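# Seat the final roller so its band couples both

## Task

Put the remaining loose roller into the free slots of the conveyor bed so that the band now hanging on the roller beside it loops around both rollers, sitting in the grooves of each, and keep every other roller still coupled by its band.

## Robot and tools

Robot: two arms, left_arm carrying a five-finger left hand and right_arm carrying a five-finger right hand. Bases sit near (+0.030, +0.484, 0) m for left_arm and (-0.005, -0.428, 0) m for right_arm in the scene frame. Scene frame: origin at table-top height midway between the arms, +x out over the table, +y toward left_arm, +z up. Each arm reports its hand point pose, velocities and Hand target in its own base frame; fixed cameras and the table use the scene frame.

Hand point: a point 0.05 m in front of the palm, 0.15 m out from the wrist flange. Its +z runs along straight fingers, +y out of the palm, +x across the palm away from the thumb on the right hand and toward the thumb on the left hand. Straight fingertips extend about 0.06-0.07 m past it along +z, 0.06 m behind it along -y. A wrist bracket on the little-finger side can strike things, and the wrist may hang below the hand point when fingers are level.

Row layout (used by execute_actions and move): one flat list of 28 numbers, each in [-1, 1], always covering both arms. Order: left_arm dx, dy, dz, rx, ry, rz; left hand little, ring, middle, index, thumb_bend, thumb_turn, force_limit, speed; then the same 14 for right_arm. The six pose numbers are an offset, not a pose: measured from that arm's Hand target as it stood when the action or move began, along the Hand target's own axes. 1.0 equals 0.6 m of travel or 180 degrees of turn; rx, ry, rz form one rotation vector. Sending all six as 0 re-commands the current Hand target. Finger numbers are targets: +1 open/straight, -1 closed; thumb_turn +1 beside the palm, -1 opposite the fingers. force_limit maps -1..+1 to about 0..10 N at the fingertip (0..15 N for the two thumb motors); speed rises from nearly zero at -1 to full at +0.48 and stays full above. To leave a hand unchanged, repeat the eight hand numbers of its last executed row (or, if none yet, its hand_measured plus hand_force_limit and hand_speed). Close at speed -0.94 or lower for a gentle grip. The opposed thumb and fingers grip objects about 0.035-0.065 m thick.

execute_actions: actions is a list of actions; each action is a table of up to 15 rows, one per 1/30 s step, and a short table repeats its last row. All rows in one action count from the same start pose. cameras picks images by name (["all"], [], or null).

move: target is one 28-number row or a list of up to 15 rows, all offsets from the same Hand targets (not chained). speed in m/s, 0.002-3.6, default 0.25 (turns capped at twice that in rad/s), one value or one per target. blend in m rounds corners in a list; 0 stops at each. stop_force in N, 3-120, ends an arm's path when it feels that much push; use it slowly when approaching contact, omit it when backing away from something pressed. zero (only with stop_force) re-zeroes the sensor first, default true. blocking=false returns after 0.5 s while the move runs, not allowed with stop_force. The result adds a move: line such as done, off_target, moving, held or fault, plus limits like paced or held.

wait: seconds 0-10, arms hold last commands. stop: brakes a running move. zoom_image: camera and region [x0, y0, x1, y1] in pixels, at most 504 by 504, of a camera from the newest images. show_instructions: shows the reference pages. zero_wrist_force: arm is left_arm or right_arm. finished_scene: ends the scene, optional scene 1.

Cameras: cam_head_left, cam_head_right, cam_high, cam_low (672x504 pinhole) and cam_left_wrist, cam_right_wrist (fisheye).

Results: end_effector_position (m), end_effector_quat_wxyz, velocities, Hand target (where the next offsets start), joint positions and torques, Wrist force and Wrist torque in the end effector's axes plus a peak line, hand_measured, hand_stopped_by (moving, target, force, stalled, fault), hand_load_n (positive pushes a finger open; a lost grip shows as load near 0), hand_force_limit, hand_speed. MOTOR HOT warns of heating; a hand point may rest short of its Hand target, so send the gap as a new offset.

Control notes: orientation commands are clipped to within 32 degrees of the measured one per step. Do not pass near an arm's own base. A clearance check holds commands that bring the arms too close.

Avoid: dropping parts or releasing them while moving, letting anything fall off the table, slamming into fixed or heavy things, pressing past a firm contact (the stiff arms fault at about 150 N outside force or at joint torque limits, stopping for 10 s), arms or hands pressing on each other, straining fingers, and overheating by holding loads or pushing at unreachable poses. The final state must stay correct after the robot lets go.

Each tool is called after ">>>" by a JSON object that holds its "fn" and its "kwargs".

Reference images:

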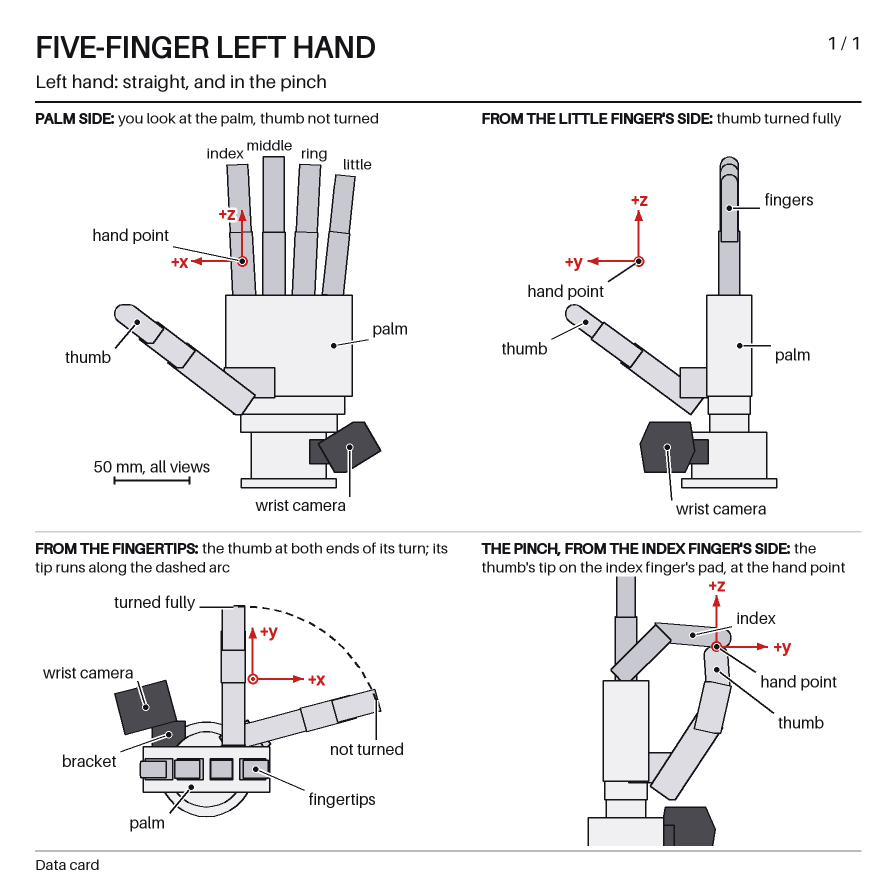

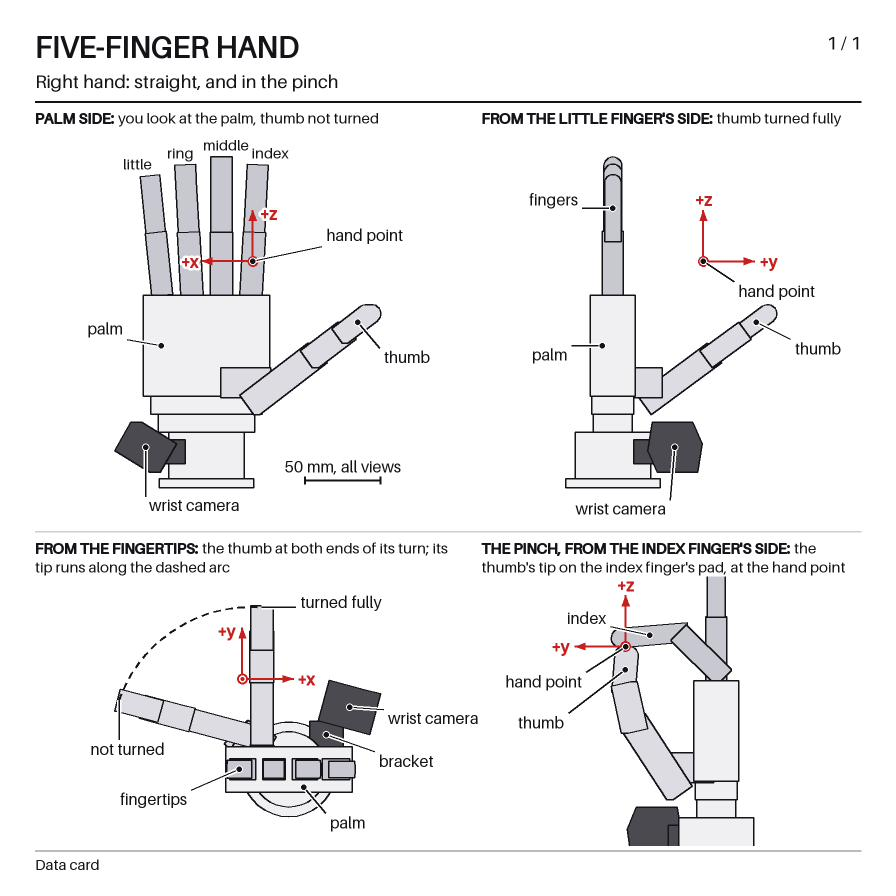

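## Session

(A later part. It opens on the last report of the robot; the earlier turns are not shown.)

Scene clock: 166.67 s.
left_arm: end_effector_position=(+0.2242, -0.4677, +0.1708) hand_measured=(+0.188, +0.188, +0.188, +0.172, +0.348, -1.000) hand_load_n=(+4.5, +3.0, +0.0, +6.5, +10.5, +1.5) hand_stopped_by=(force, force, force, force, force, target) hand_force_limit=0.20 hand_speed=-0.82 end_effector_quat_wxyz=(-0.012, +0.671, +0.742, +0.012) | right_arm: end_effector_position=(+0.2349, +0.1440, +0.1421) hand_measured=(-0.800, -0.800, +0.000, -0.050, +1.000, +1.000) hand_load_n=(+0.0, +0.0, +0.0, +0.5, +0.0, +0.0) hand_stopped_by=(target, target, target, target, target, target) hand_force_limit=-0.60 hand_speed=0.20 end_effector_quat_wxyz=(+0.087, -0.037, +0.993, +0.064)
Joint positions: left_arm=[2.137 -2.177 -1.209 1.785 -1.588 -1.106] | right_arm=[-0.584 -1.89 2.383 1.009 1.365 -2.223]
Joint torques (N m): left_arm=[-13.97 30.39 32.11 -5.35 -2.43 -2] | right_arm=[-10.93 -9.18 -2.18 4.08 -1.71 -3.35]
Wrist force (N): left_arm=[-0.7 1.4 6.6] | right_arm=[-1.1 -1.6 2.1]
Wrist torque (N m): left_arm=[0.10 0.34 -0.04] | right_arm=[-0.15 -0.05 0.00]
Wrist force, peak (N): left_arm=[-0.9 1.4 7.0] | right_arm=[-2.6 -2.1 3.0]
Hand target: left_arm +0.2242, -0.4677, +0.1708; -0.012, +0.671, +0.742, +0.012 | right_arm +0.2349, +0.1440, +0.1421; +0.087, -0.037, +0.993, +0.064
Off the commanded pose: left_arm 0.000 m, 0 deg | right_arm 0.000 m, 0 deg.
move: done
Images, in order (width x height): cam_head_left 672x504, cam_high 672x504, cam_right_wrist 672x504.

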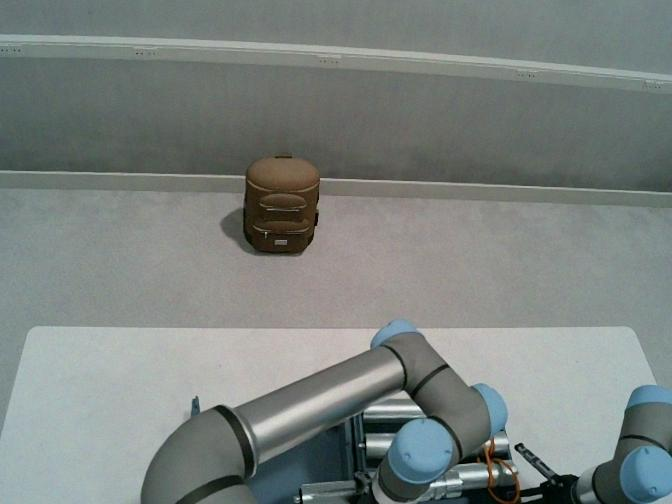

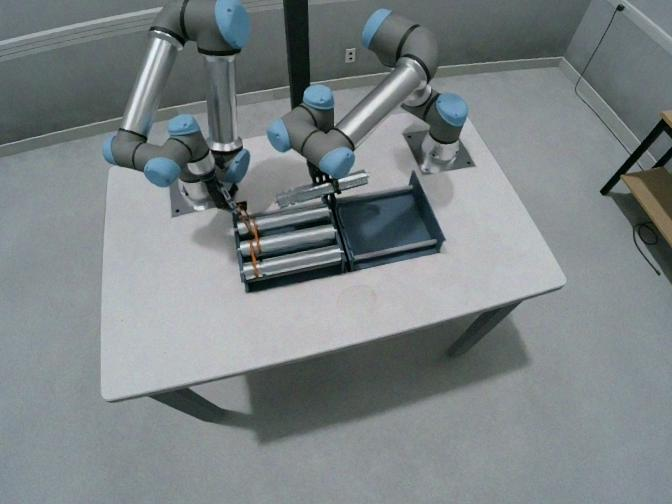

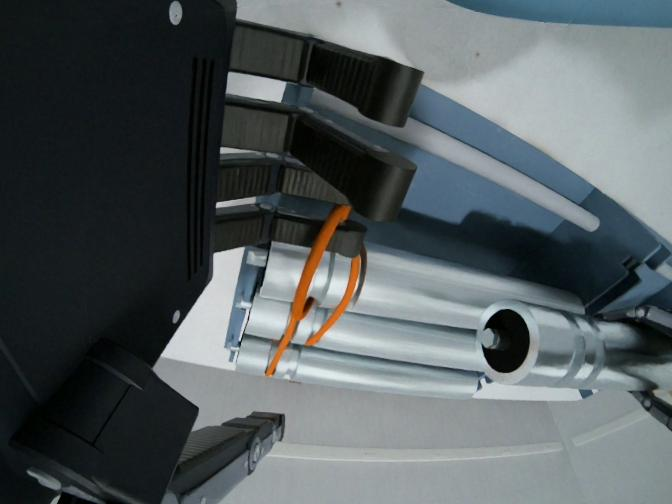

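>>> {"fn": "move", "kwargs": {"target": [0,0,0,0,0,0,-0.6,-0.6,-0.6,-0.6,-0.6,-1,0.2,-0.82, 0.0212,0.0024,-0.0036,0,0,0,-0.8,-0.8,0,-0.05,1,1,-0.6,0.2], "speed": 0.02, "cameras": ["cam_right_wrist","cam_head_left","cam_high"]}}

>>> {"fn": "zoom_image", "kwargs": {"camera": "cam_right_wrist", "region": [200, 190, 400, 350]}}

>>> {"fn": "zoom_image", "kwargs": {"camera": "cam_head_left", "region": [450, 424, 550, 504]}}

>>> {"fn": "zoom_image", "kwargs": {"camera": "cam_high", "region": [225, 180, 285, 240]}}

Scene clock: 169.03 s.
left_arm: end_effector_position=(+0.2242, -0.4677, +0.1708) hand_measured=(+0.188, +0.188, +0.188, +0.172, +0.348, -1.000) hand_load_n=(+4.5, +3.0, +0.5, +6.5, +10.5, +1.5) hand_stopped_by=(force, force, force, force, force, target) hand_force_limit=0.20 hand_speed=-0.82 end_effector_quat_wxyz=(-0.012, +0.671, +0.742, +0.012) | right_arm: end_effector_position=(+0.2308, +0.1442, +0.1420) hand_measured=(-0.800, -0.800, +0.000, -0.050, +1.000, +1.000) hand_load_n=(+0.0, +0.0, +0.0, +0.5, +0.0, +0.0) hand_stopped_by=(target, target, target, target, target, target) hand_force_limit=-0.60 hand_speed=0.20 end_effector_quat_wxyz=(+0.087, -0.037, +0.993, +0.064)
Joint positions: left_arm=[2.137 -2.177 -1.209 1.785 -1.588 -1.106] | right_arm=[-0.603 -1.908 2.395 1.019 1.364 -2.243]
Joint torques (N m): left_arm=[-11.65 30.66 31.78 -5.2 -2.54 -1.79] | right_arm=[10.99 6.98 -29.69 0.98 1.55 2.88]
Wrist force (N): left_arm=[-0.8 1.5 6.8] | right_arm=[-1.3 -1.6 2.2]
Wrist torque (N m): left_arm=[0.11 0.34 -0.05] | right_arm=[-0.15 -0.05 -0.12]
Wrist force, peak (N): left_arm=[-0.9 1.4 7.1] | right_arm=[-1.9 -1.6 2.5]
Hand target: left_arm +0.2242, -0.4677, +0.1708; -0.012, +0.671, +0.742, +0.012 | right_arm +0.2308, +0.1441, +0.1420; +0.087, -0.037, +0.993, +0.064 (not the last commanded pose)
Off the commanded pose: left_arm 0.000 m, 0 deg | right_arm 0.009 m, 0 deg.
move: held (right_arm; a check stopped the path); limits=held
pose unreachable (right arm): on one or more control steps of this call, first in action 0 (counted from 0), this arm could not follow its commanded pose, so it was not sent that pose on those steps. It may still have moved: this result reports where it is.
cause: moving toward the commanded pose would bring two parts of the arm too close to each other (joints 3 (elbow) to 6 (wrist 3) lie between them).
Images, in order (width x height): cam_head_left 672x504, cam_high 672x504, cam_right_wrist 672x504.

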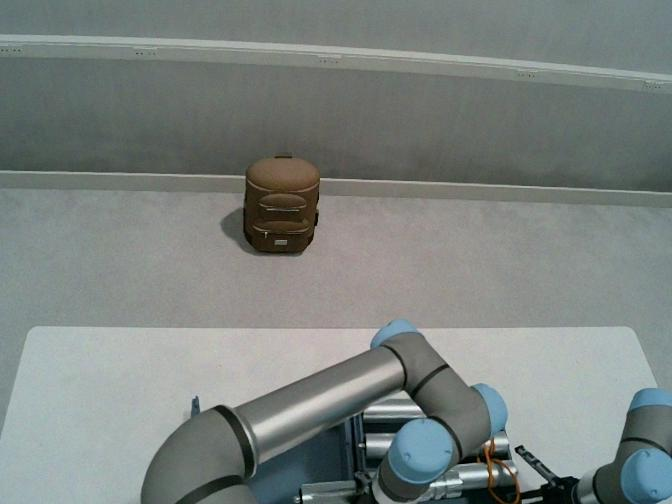

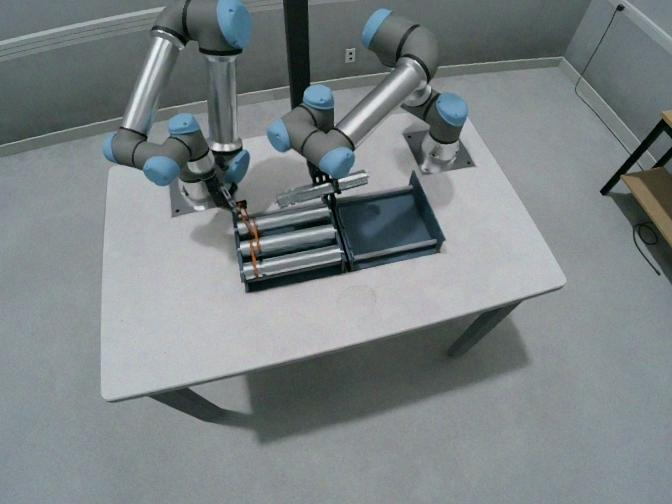

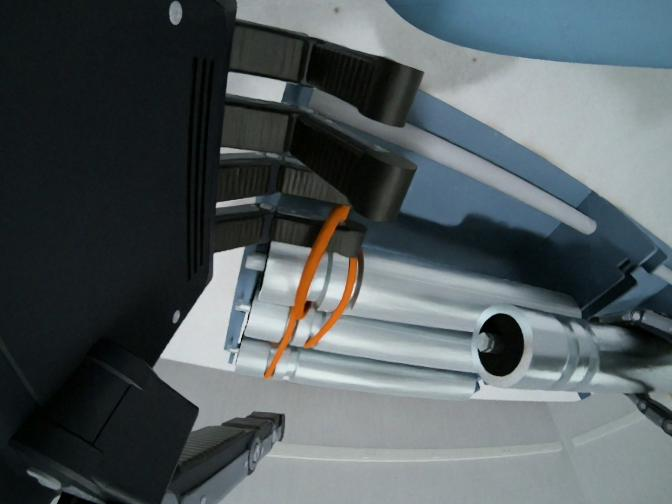

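Scaled by 2.520 from the camera's 672x504 image, which has a finer 960x720 frame.

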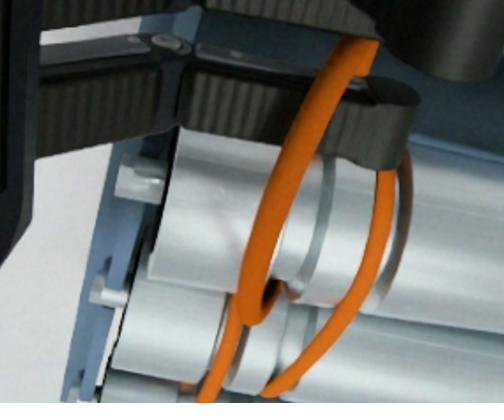

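Scaled by 5.040 from the camera's 672x504 image, which has a finer 960x720 frame.

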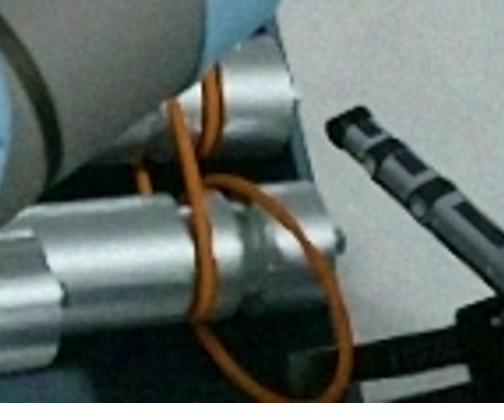

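Scaled by 8.400 from the camera's 672x504 image, which has a finer 960x720 frame.

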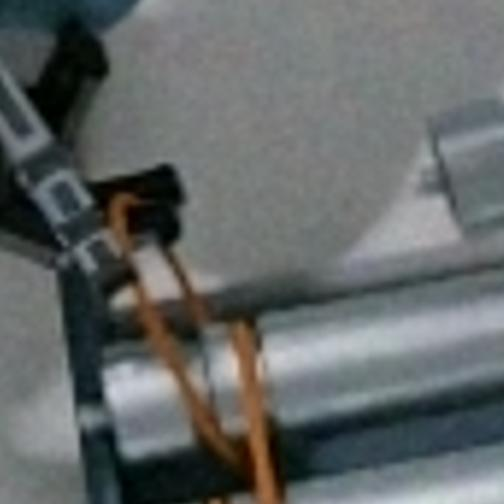

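>>> {"fn": "move", "kwargs": {"target": [0,0,0,0,0,0,-0.6,-0.6,-0.6,-0.6,-0.6,-1,0.2,-0.82, -0.088,-0.0085,0.0065,0,0,0,-0.8,-0.8,0,-0.05,1,1,-0.6,0.2], "speed": 0.04, "cameras": ["cam_right_wrist","cam_head_left","cam_head_right","cam_high","cam_low"]}}

>>> {"fn": "zoom_image", "kwargs": {"camera": "cam_right_wrist", "region": [220, 190, 480, 398]}}

>>> {"fn": "zoom_image", "kwargs": {"camera": "cam_head_left", "region": [450, 424, 550, 504]}}

>>> {"fn": "zoom_image", "kwargs": {"camera": "cam_high", "region": [225, 180, 285, 240]}}

>>> {"fn": "zoom_image", "kwargs": {"camera": "cam_low", "region": [165, 170, 225, 220]}}

Scene clock: 174.43 s.
left_arm: end_effector_position=(+0.2242, -0.4677, +0.1708) hand_measured=(+0.188, +0.188, +0.188, +0.172, +0.348, -1.000) hand_load_n=(+4.0, +2.5, +0.0, +6.5, +10.5, +1.0) hand_stopped_by=(force, force, force, force, force, target) hand_force_limit=0.20 hand_speed=-0.82 end_effector_quat_wxyz=(-0.012, +0.671, +0.742, +0.012) | right_arm: end_effector_position=(+0.2837, +0.1430, +0.1470) hand_measured=(-0.800, -0.800, +0.000, -0.050, +1.000, +1.000) hand_load_n=(+0.0, +0.0, -1.0, +0.5, +0.0, +0.0) hand_stopped_by=(target, target, target, target, target, target) hand_force_limit=-0.60 hand_speed=0.20 end_effector_quat_wxyz=(+0.087, -0.037, +0.993, +0.064)
Joint positions: left_arm=[2.137 -2.177 -1.209 1.785 -1.588 -1.106] | right_arm=[-0.427 -1.723 2.241 0.953 1.378 -2.063]
Joint torques (N m): left_arm=[-12.25 30.4 31.15 -5.35 -2.38 -1.75] | right_arm=[11.58 -1.58 -28.84 0.62 1.43 2.98]
Wrist force (N): left_arm=[-0.9 1.2 6.3] | right_arm=[0.6 -1.3 1.2]
Wrist torque (N m): left_arm=[0.09 0.35 -0.05] | right_arm=[-0.20 0.00 -0.10]
Wrist force, peak (N): left_arm=[-0.9 1.4 7.1] | right_arm=[-1.5 -2.0 2.5]
Hand target: left_arm +0.2242, -0.4677, +0.1708; -0.012, +0.671, +0.742, +0.012 | right_arm +0.2838, +0.1430, +0.1470; +0.087, -0.037, +0.993, +0.064
Off the commanded pose: left_arm 0.000 m, 0 deg | right_arm 0.000 m, 0 deg.
move: done
Images, in order (width x height): cam_head_left 672x504, cam_head_right 672x504, cam_high 672x504, cam_low 672x504, cam_right_wrist 672x504.

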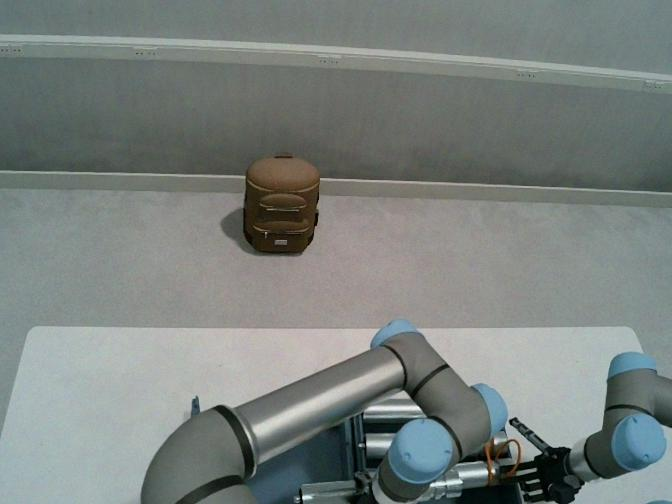

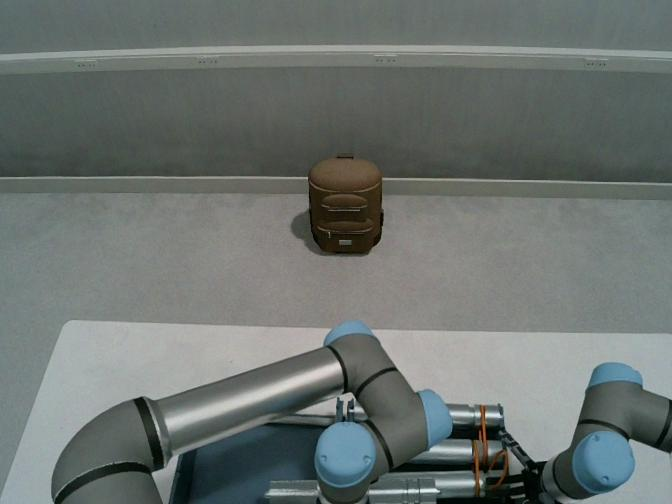

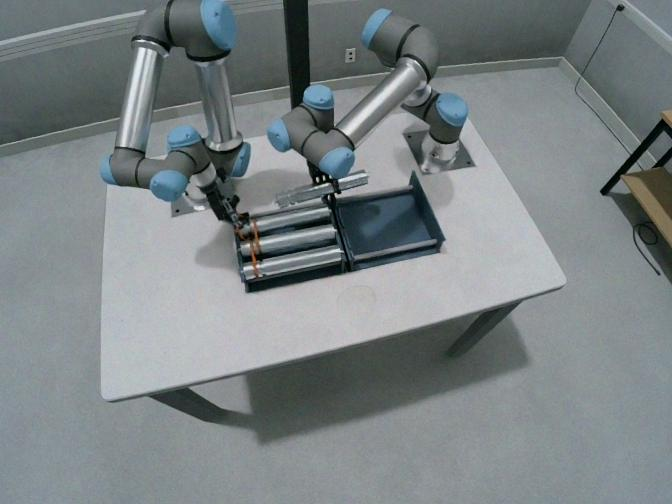

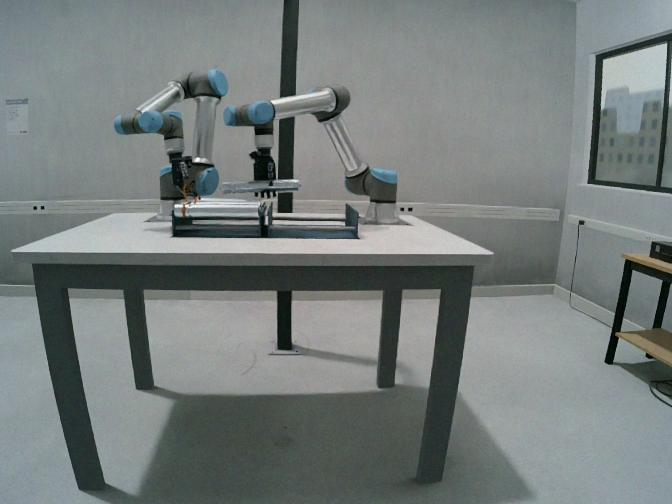

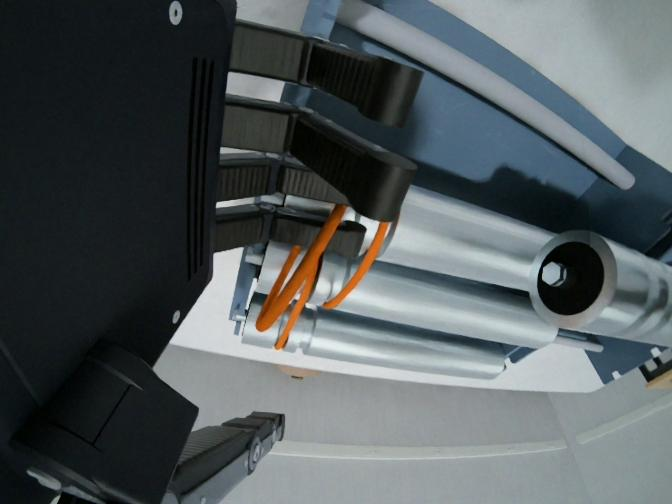

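Scaled by 1.938 from the camera's 672x504 image, which has a finer 960x720 frame.

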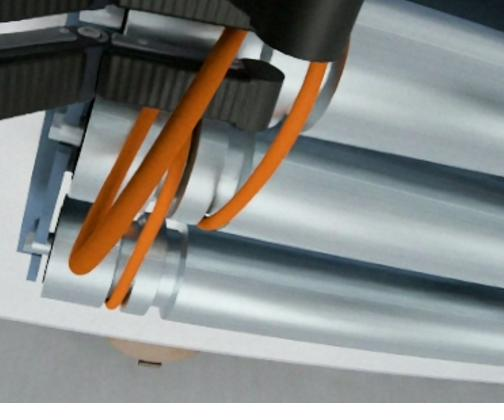

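Scaled by 5.040 from the camera's 672x504 image, which has a finer 960x720 frame.

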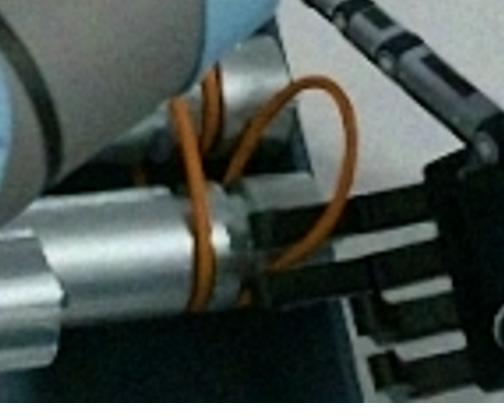

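Scaled by 8.400 from the camera's 672x504 image, which has a finer 960x720 frame.

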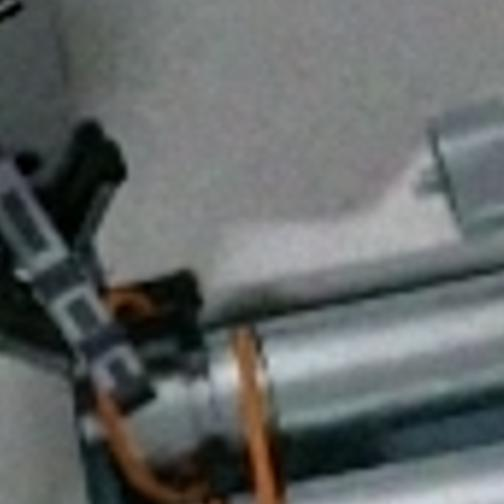

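Scaled by 8.400 from the camera's 672x504 image, which has a finer 960x720 frame.

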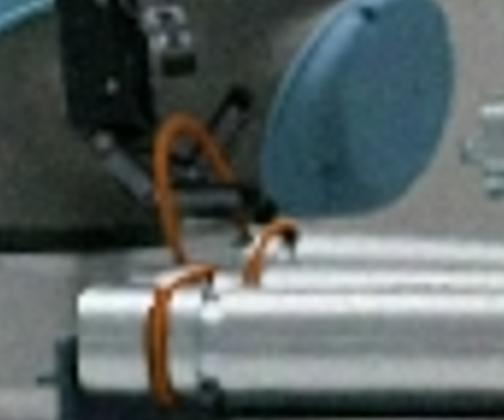

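>>> {"fn": "move", "kwargs": {"target": [0,0,0,0,0,0,-0.6,-0.6,-0.6,-0.6,-0.6,-1,0.2,-0.82, 0.045,0.012,-0.0578,0,0,0,-0.8,-0.8,0,-0.05,1,1,-0.6,0.2], "speed": 0.04, "cameras": ["cam_right_wrist","cam_head_left","cam_high","cam_low"]}}

>>> {"fn": "zoom_image", "kwargs": {"camera": "cam_right_wrist", "region": [220, 190, 480, 398]}}

>>> {"fn": "zoom_image", "kwargs": {"camera": "cam_head_left", "region": [450, 424, 550, 504]}}

>>> {"fn": "zoom_image", "kwargs": {"camera": "cam_high", "region": [225, 180, 285, 240]}}

>>> {"fn": "zoom_image", "kwargs": {"camera": "cam_low", "region": [165, 170, 225, 220]}}

Scene clock: 177.33 s.
left_arm: end_effector_position=(+0.2242, -0.4677, +0.1708) hand_measured=(+0.188, +0.188, +0.188, +0.172, +0.348, -1.000) hand_load_n=(+4.5, +2.5, +0.0, +6.5, +11.0, +1.5) hand_stopped_by=(force, force, force, force, force, target) hand_force_limit=0.20 hand_speed=-0.82 end_effector_quat_wxyz=(-0.012, +0.671, +0.742, +0.012) | right_arm: end_effector_position=(+0.2508, +0.1437, +0.1769) hand_measured=(-0.800, -0.800, +0.000, -0.050, +1.000, +1.000) hand_load_n=(+0.0, +0.0, -1.0, +2.0, +0.0, +0.0) hand_stopped_by=(target, target, target, target, target, target) hand_force_limit=-0.60 hand_speed=0.20 end_effector_quat_wxyz=(+0.087, -0.037, +0.993, +0.064)
Joint positions: left_arm=[2.137 -2.177 -1.209 1.785 -1.588 -1.106] | right_arm=[-0.518 -1.875 2.271 1.093 1.37 -2.156]
Joint torques (N m): left_arm=[-14.24 30.77 32.02 -5.33 -2.28 -1.93] | right_arm=[-11.59 -8.67 -4.05 4.13 -1.89 -3.6]
Wrist force (N): left_arm=[-0.9 1.3 6.9] | right_arm=[-0.9 -1.5 2.6]
Wrist torque (N m): left_arm=[0.07 0.35 -0.04] | right_arm=[-0.11 -0.04 0.02]
Wrist force, peak (N): left_arm=[-0.7 1.4 7.0] | right_arm=[-1.4 -1.7 3.1]
Hand target: left_arm +0.2242, -0.4677, +0.1708; -0.012, +0.671, +0.742, +0.012 | right_arm +0.2508, +0.1437, +0.1770; +0.087, -0.037, +0.993, +0.064
Off the commanded pose: left_arm 0.000 m, 0 deg | right_arm 0.000 m, 0 deg.
move: done
Images, in order (width x height): cam_head_left 672x504, cam_high 672x504, cam_low 672x504, cam_right_wrist 672x504.

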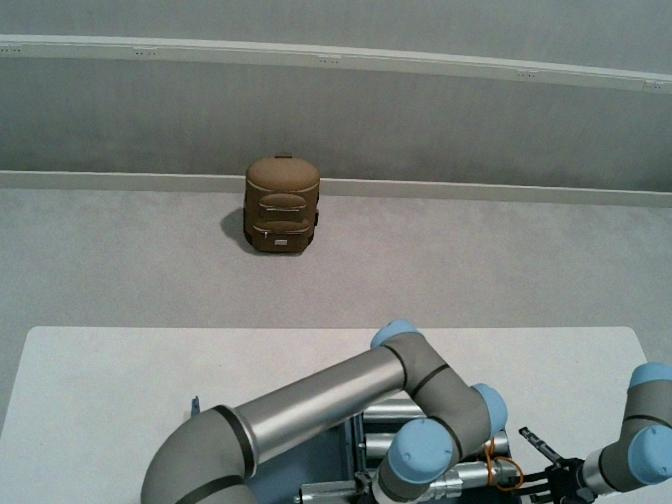

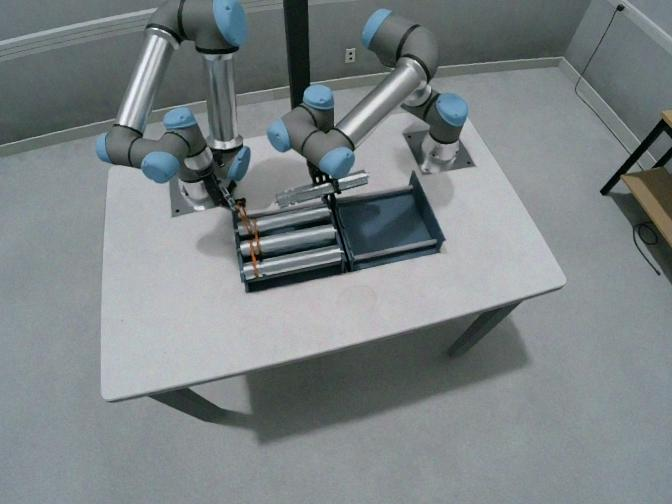

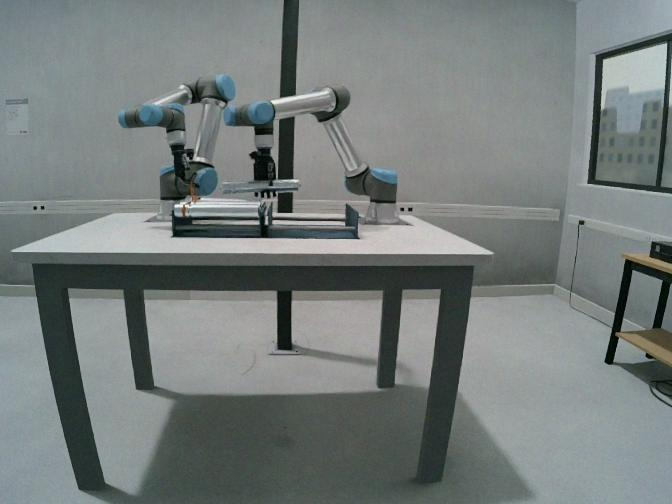

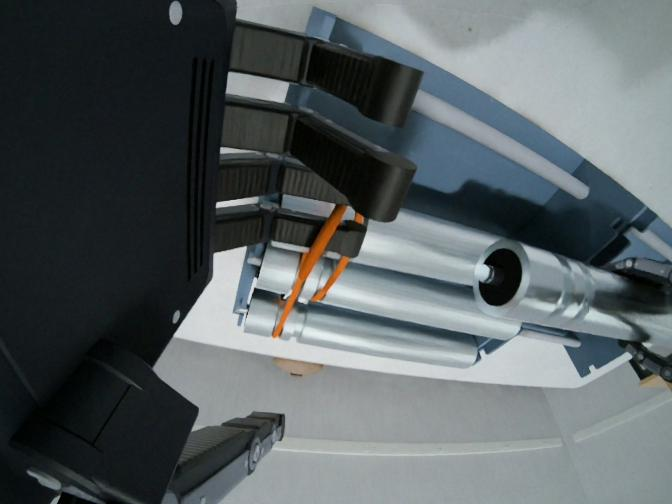

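Scaled by 1.938 from the camera's 672x504 image, which has a finer 960x720 frame.

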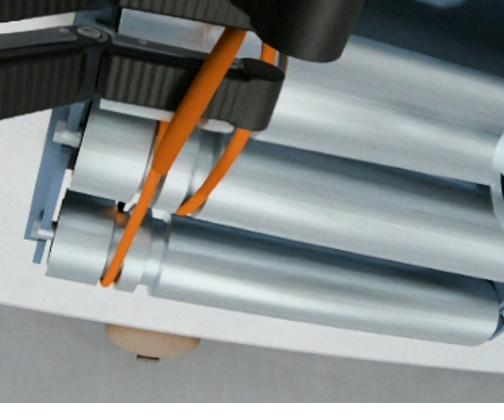

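Scaled by 5.040 from the camera's 672x504 image, which has a finer 960x720 frame.

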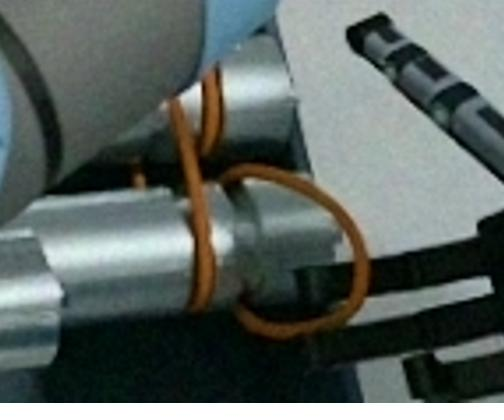

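Scaled by 8.400 from the camera's 672x504 image, which has a finer 960x720 frame.

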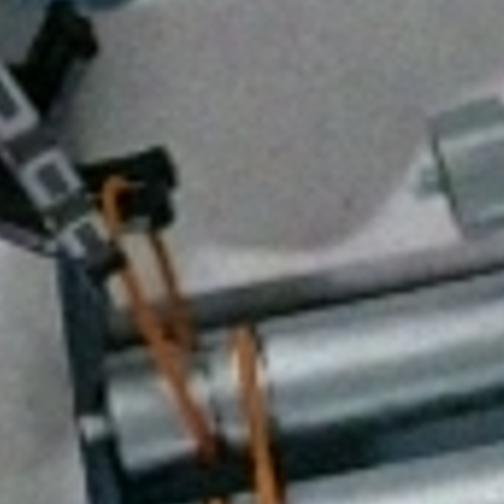

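Scaled by 8.400 from the camera's 672x504 image, which has a finer 960x720 frame.

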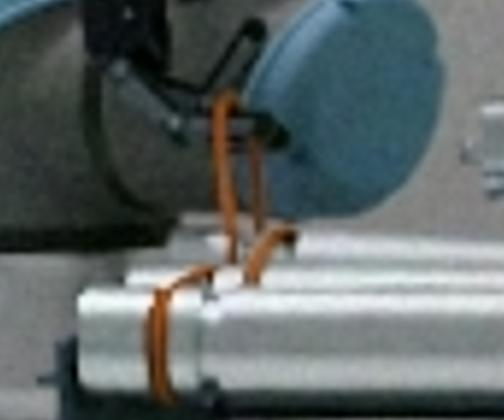

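>>> {"fn": "zoom_image", "kwargs": {"camera": "cam_right_wrist", "region": [460, 210, 600, 340]}}

Scaled by 3.600 from the camera's 672x504 image, which has a finer 960x720 frame.

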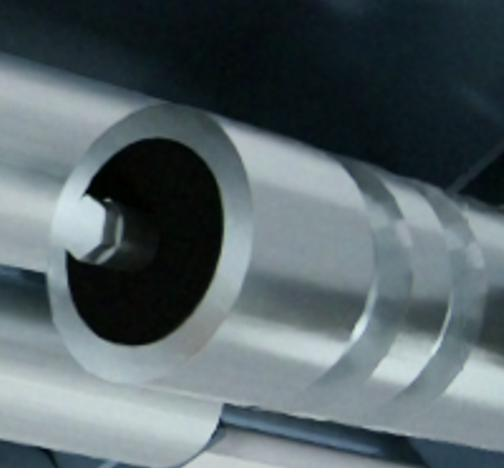

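>>> {"fn": "move", "kwargs": {"target": [-0.105,-0.0012,0.0167,0,0.0111,-0.0111,-0.6,-0.6,-0.6,-0.6,-0.6,-1,0.2,-0.82, 0,0,0,0,0,0,-0.8,-0.8,0,-0.05,1,1,-0.6,0.2], "speed": 0.05, "cameras": ["cam_right_wrist","cam_head_left","cam_high","cam_left_wrist"]}}

>>> {"fn": "zoom_image", "kwargs": {"camera": "cam_right_wrist", "region": [260, 170, 500, 350]}}

>>> {"fn": "zoom_image", "kwargs": {"camera": "cam_high", "region": [225, 180, 285, 240]}}

Scene clock: 181.27 s.
left_arm: end_effector_position=(+0.2298, -0.5301, +0.1587) hand_measured=(+0.188, +0.188, +0.188, +0.172, +0.348, -1.000) hand_load_n=(+2.0, +1.5, +0.0, +8.5, +9.5, +0.0) hand_stopped_by=(force, force, force, force, force, target) hand_force_limit=0.20 hand_speed=-0.82 end_effector_quat_wxyz=(-0.025, +0.657, +0.753, +0.024) end_effector_velocity=(+0.000, +0.001, +0.000) end_effector_angular_velocity=(+0.005, +0.001, +0.000) | right_arm: end_effector_position=(+0.2508, +0.1437, +0.1770) hand_measured=(-0.800, -0.800, +0.000, -0.050, +1.000, +1.000) hand_load_n=(+0.0, +0.0, +0.0, +2.0, +0.0, +0.0) hand_stopped_by=(target, target, target, target, target, target) hand_force_limit=-0.60 hand_speed=0.20 end_effector_quat_wxyz=(+0.087, -0.037, +0.993, +0.064)
Joint positions: left_arm=[2.082 -2.382 -0.901 1.65 -1.599 -1.196] | right_arm=[-0.518 -1.875 2.271 1.093 1.37 -2.156]
Joint velocities: left_arm=[0 -0.001 0.001 -0.005 -0.002 0] | right_arm=[within noise]
Joint torques (N m): left_arm=[-12.58 36.65 33.14 -5.26 -3.49 -2.25] | right_arm=[-10.15 -10.43 -4.12 4.12 -1.82 -2.91]
Wrist force (N): left_arm=[0.0 0.5 5.2] | right_arm=[-1.0 -1.7 2.7]
Wrist torque (N m): left_arm=[0.16 0.08 0.12] | right_arm=[-0.14 -0.04 0.00]
Wrist force, peak (N): left_arm=[-0.8 1.3 7.6] | right_arm=[-1.2 -1.8 3.1]
Hand target: left_arm +0.2298, -0.5301, +0.1587; -0.025, +0.657, +0.753, +0.024 | right_arm +0.2508, +0.1437, +0.1770; +0.087, -0.037, +0.993, +0.064
Off the commanded pose: left_arm 0.000 m, 0 deg | right_arm 0.000 m, 0 deg.
move: done
Images, in order (width x height): cam_head_left 672x504, cam_high 672x504, cam_left_wrist 672x504, cam_right_wrist 672x504.

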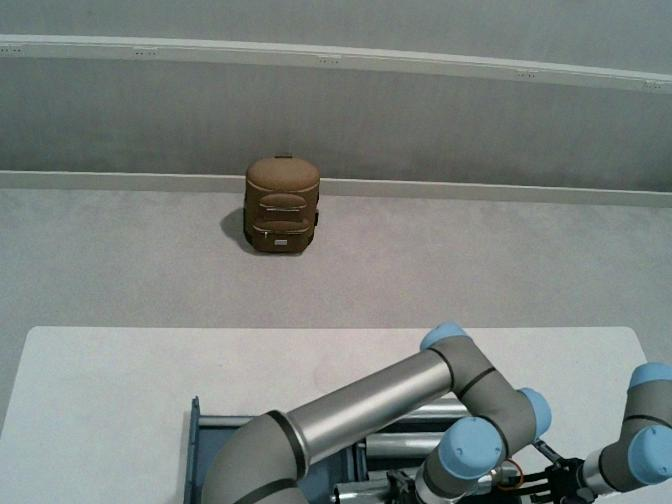

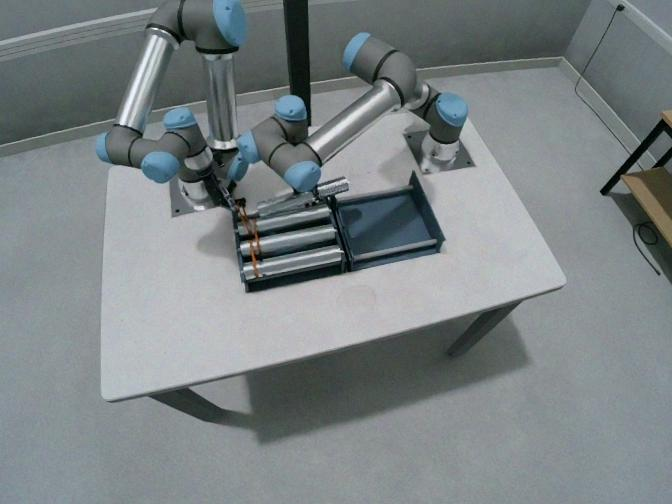

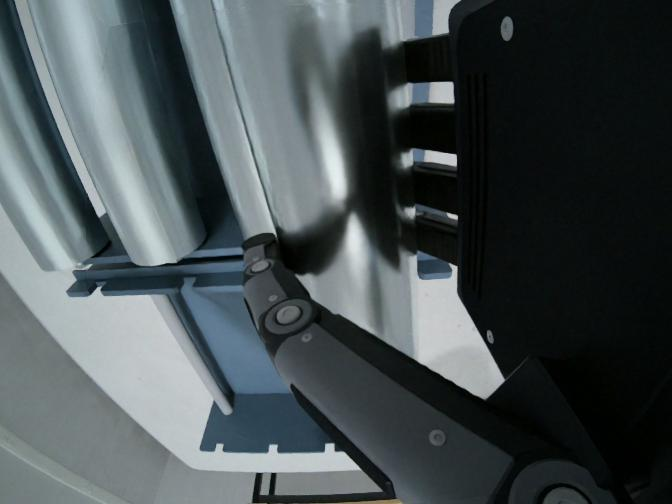

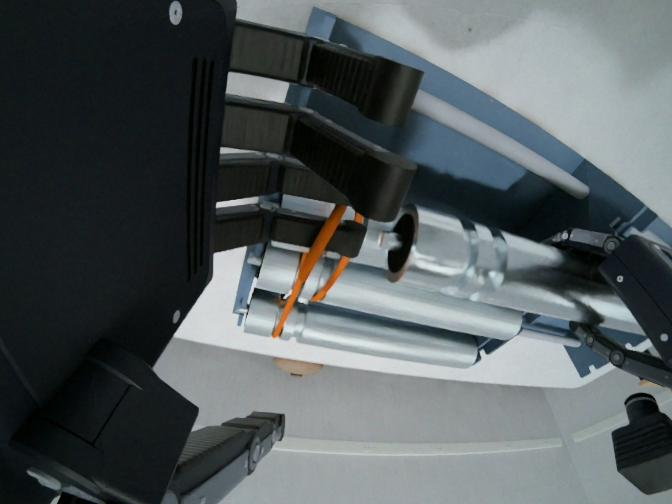

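Scaled by 2.100 from the camera's 672x504 image, which has a finer 960x720 frame.

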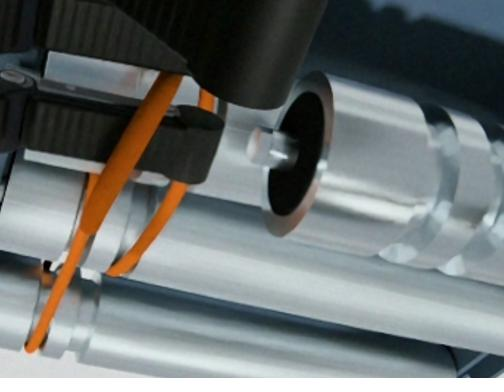

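Scaled by 8.400 from the camera's 672x504 image, which has a finer 960x720 frame.

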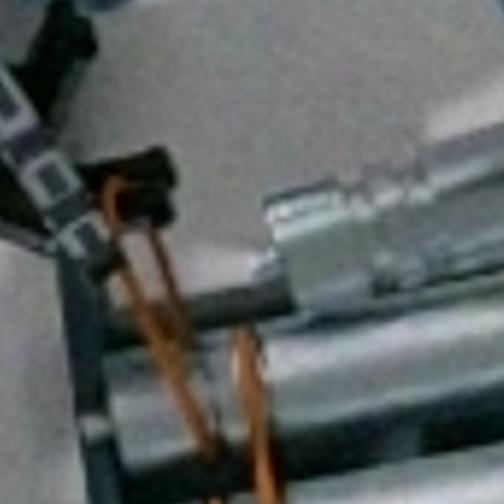

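>>> {"fn": "move", "kwargs": {"target": [-0.0297,-0.0048,-0.0044,0,0,0,-0.6,-0.6,-0.6,-0.6,-0.6,-1,0.2,-0.82, 0.0035,0.0011,-0.0055,0,0,0,-0.8,-0.8,0,-0.05,1,1,-0.6,0.2], "speed": 0.03, "cameras": ["cam_right_wrist","cam_high","cam_low"]}}

>>> {"fn": "zoom_image", "kwargs": {"camera": "cam_right_wrist", "region": [290, 180, 450, 300]}}

>>> {"fn": "zoom_image", "kwargs": {"camera": "cam_high", "region": [225, 180, 285, 240]}}

>>> {"fn": "zoom_image", "kwargs": {"camera": "cam_low", "region": [165, 170, 225, 220]}}

Scene clock: 183.23 s.
left_arm: end_effector_position=(+0.2294, -0.5483, +0.1601) hand_measured=(+0.188, +0.188, +0.188, +0.172, +0.348, -1.000) hand_load_n=(+3.0, +2.0, +0.5, +7.0, +10.0, -1.0) hand_stopped_by=(force, force, force, force, force, target) hand_force_limit=0.20 hand_speed=-0.82 end_effector_quat_wxyz=(-0.025, +0.657, +0.753, +0.024) | right_arm: end_effector_position=(+0.2481, +0.1438, +0.1799) hand_measured=(-0.800, -0.800, +0.000, -0.050, +1.000, +1.000) hand_load_n=(+0.0, +0.0, +0.0, +3.0, +0.0, +0.0) hand_stopped_by=(target, target, target, target, target, target) hand_force_limit=-0.60 hand_speed=0.20 end_effector_quat_wxyz=(+0.087, -0.037, +0.993, +0.064)
Joint positions: left_arm=[2.067 -2.437 -0.799 1.601 -1.598 -1.211] | right_arm=[-0.528 -1.889 2.272 1.107 1.369 -2.166]
Joint torques (N m): left_arm=[-14.13 39.15 31.97 -5.47 2.27 -1.99] | right_arm=[-10.15 -9.98 -4.35 4.57 -1.86 -2.96]
Wrist force (N): left_arm=[-0.9 1.3 6.8] | right_arm=[-1.7 -2.0 3.9]
Wrist torque (N m): left_arm=[0.12 0.36 -0.01] | right_arm=[-0.17 -0.02 -0.02]
Wrist force, peak (N): left_arm=[-1.0 0.9 7.1] | right_arm=[-1.9 -1.8 4.1]
Hand target: left_arm +0.2294, -0.5483, +0.1601; -0.025, +0.657, +0.753, +0.024 | right_arm +0.2481, +0.1438, +0.1799; +0.087, -0.037, +0.993, +0.064
Off the commanded pose: left_arm 0.000 m, 0 deg | right_arm 0.000 m, 0 deg.
move: done
Images, in order (width x height): cam_high 672x504, cam_low 672x504, cam_right_wrist 672x504.

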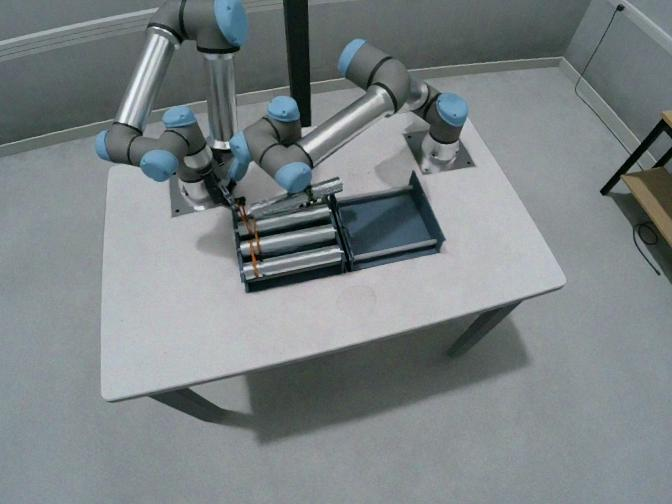

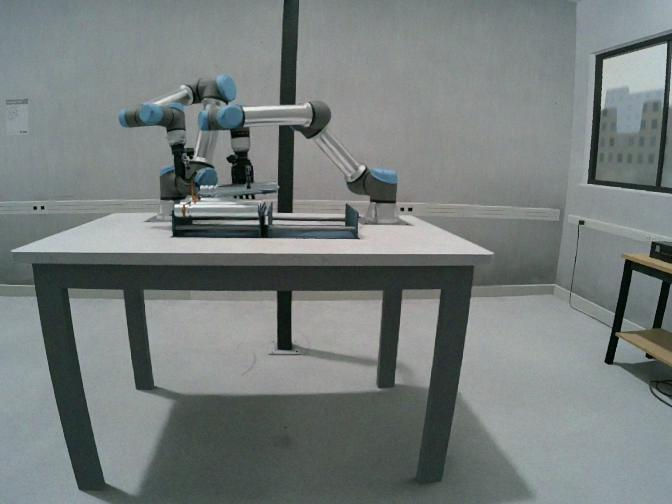

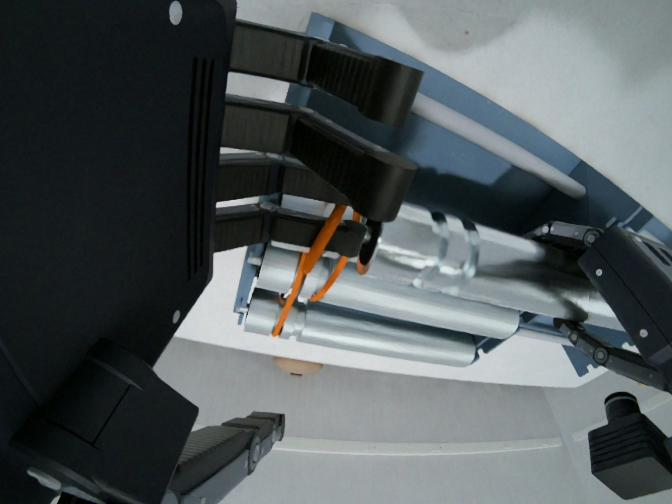

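Scaled by 3.150 from the camera's 672x504 image, which has a finer 960x720 frame.

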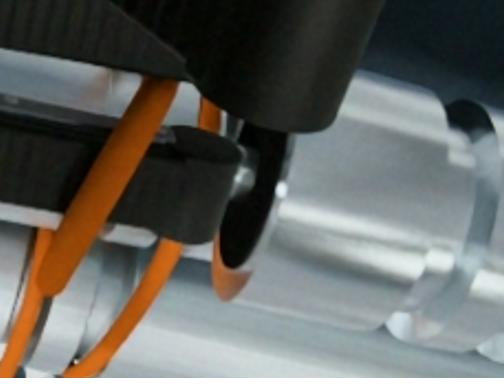

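Scaled by 8.400 from the camera's 672x504 image, which has a finer 960x720 frame.

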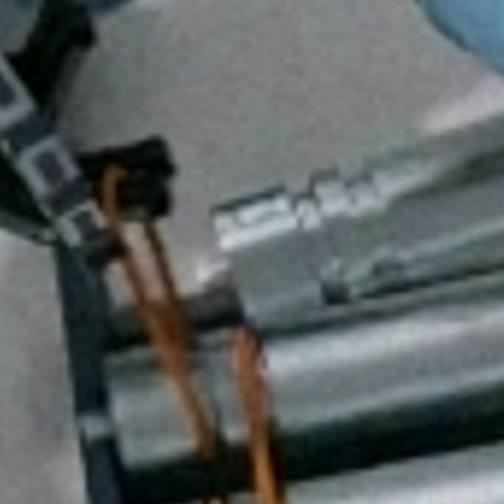

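Scaled by 8.400 from the camera's 672x504 image, which has a finer 960x720 frame.

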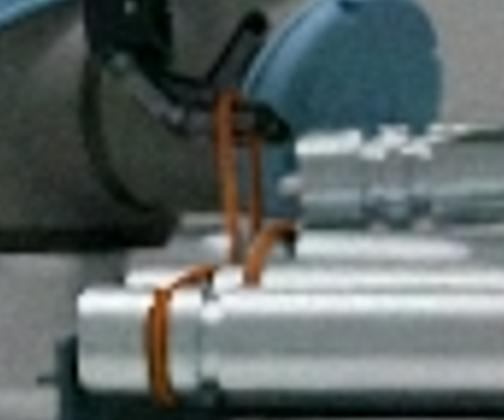

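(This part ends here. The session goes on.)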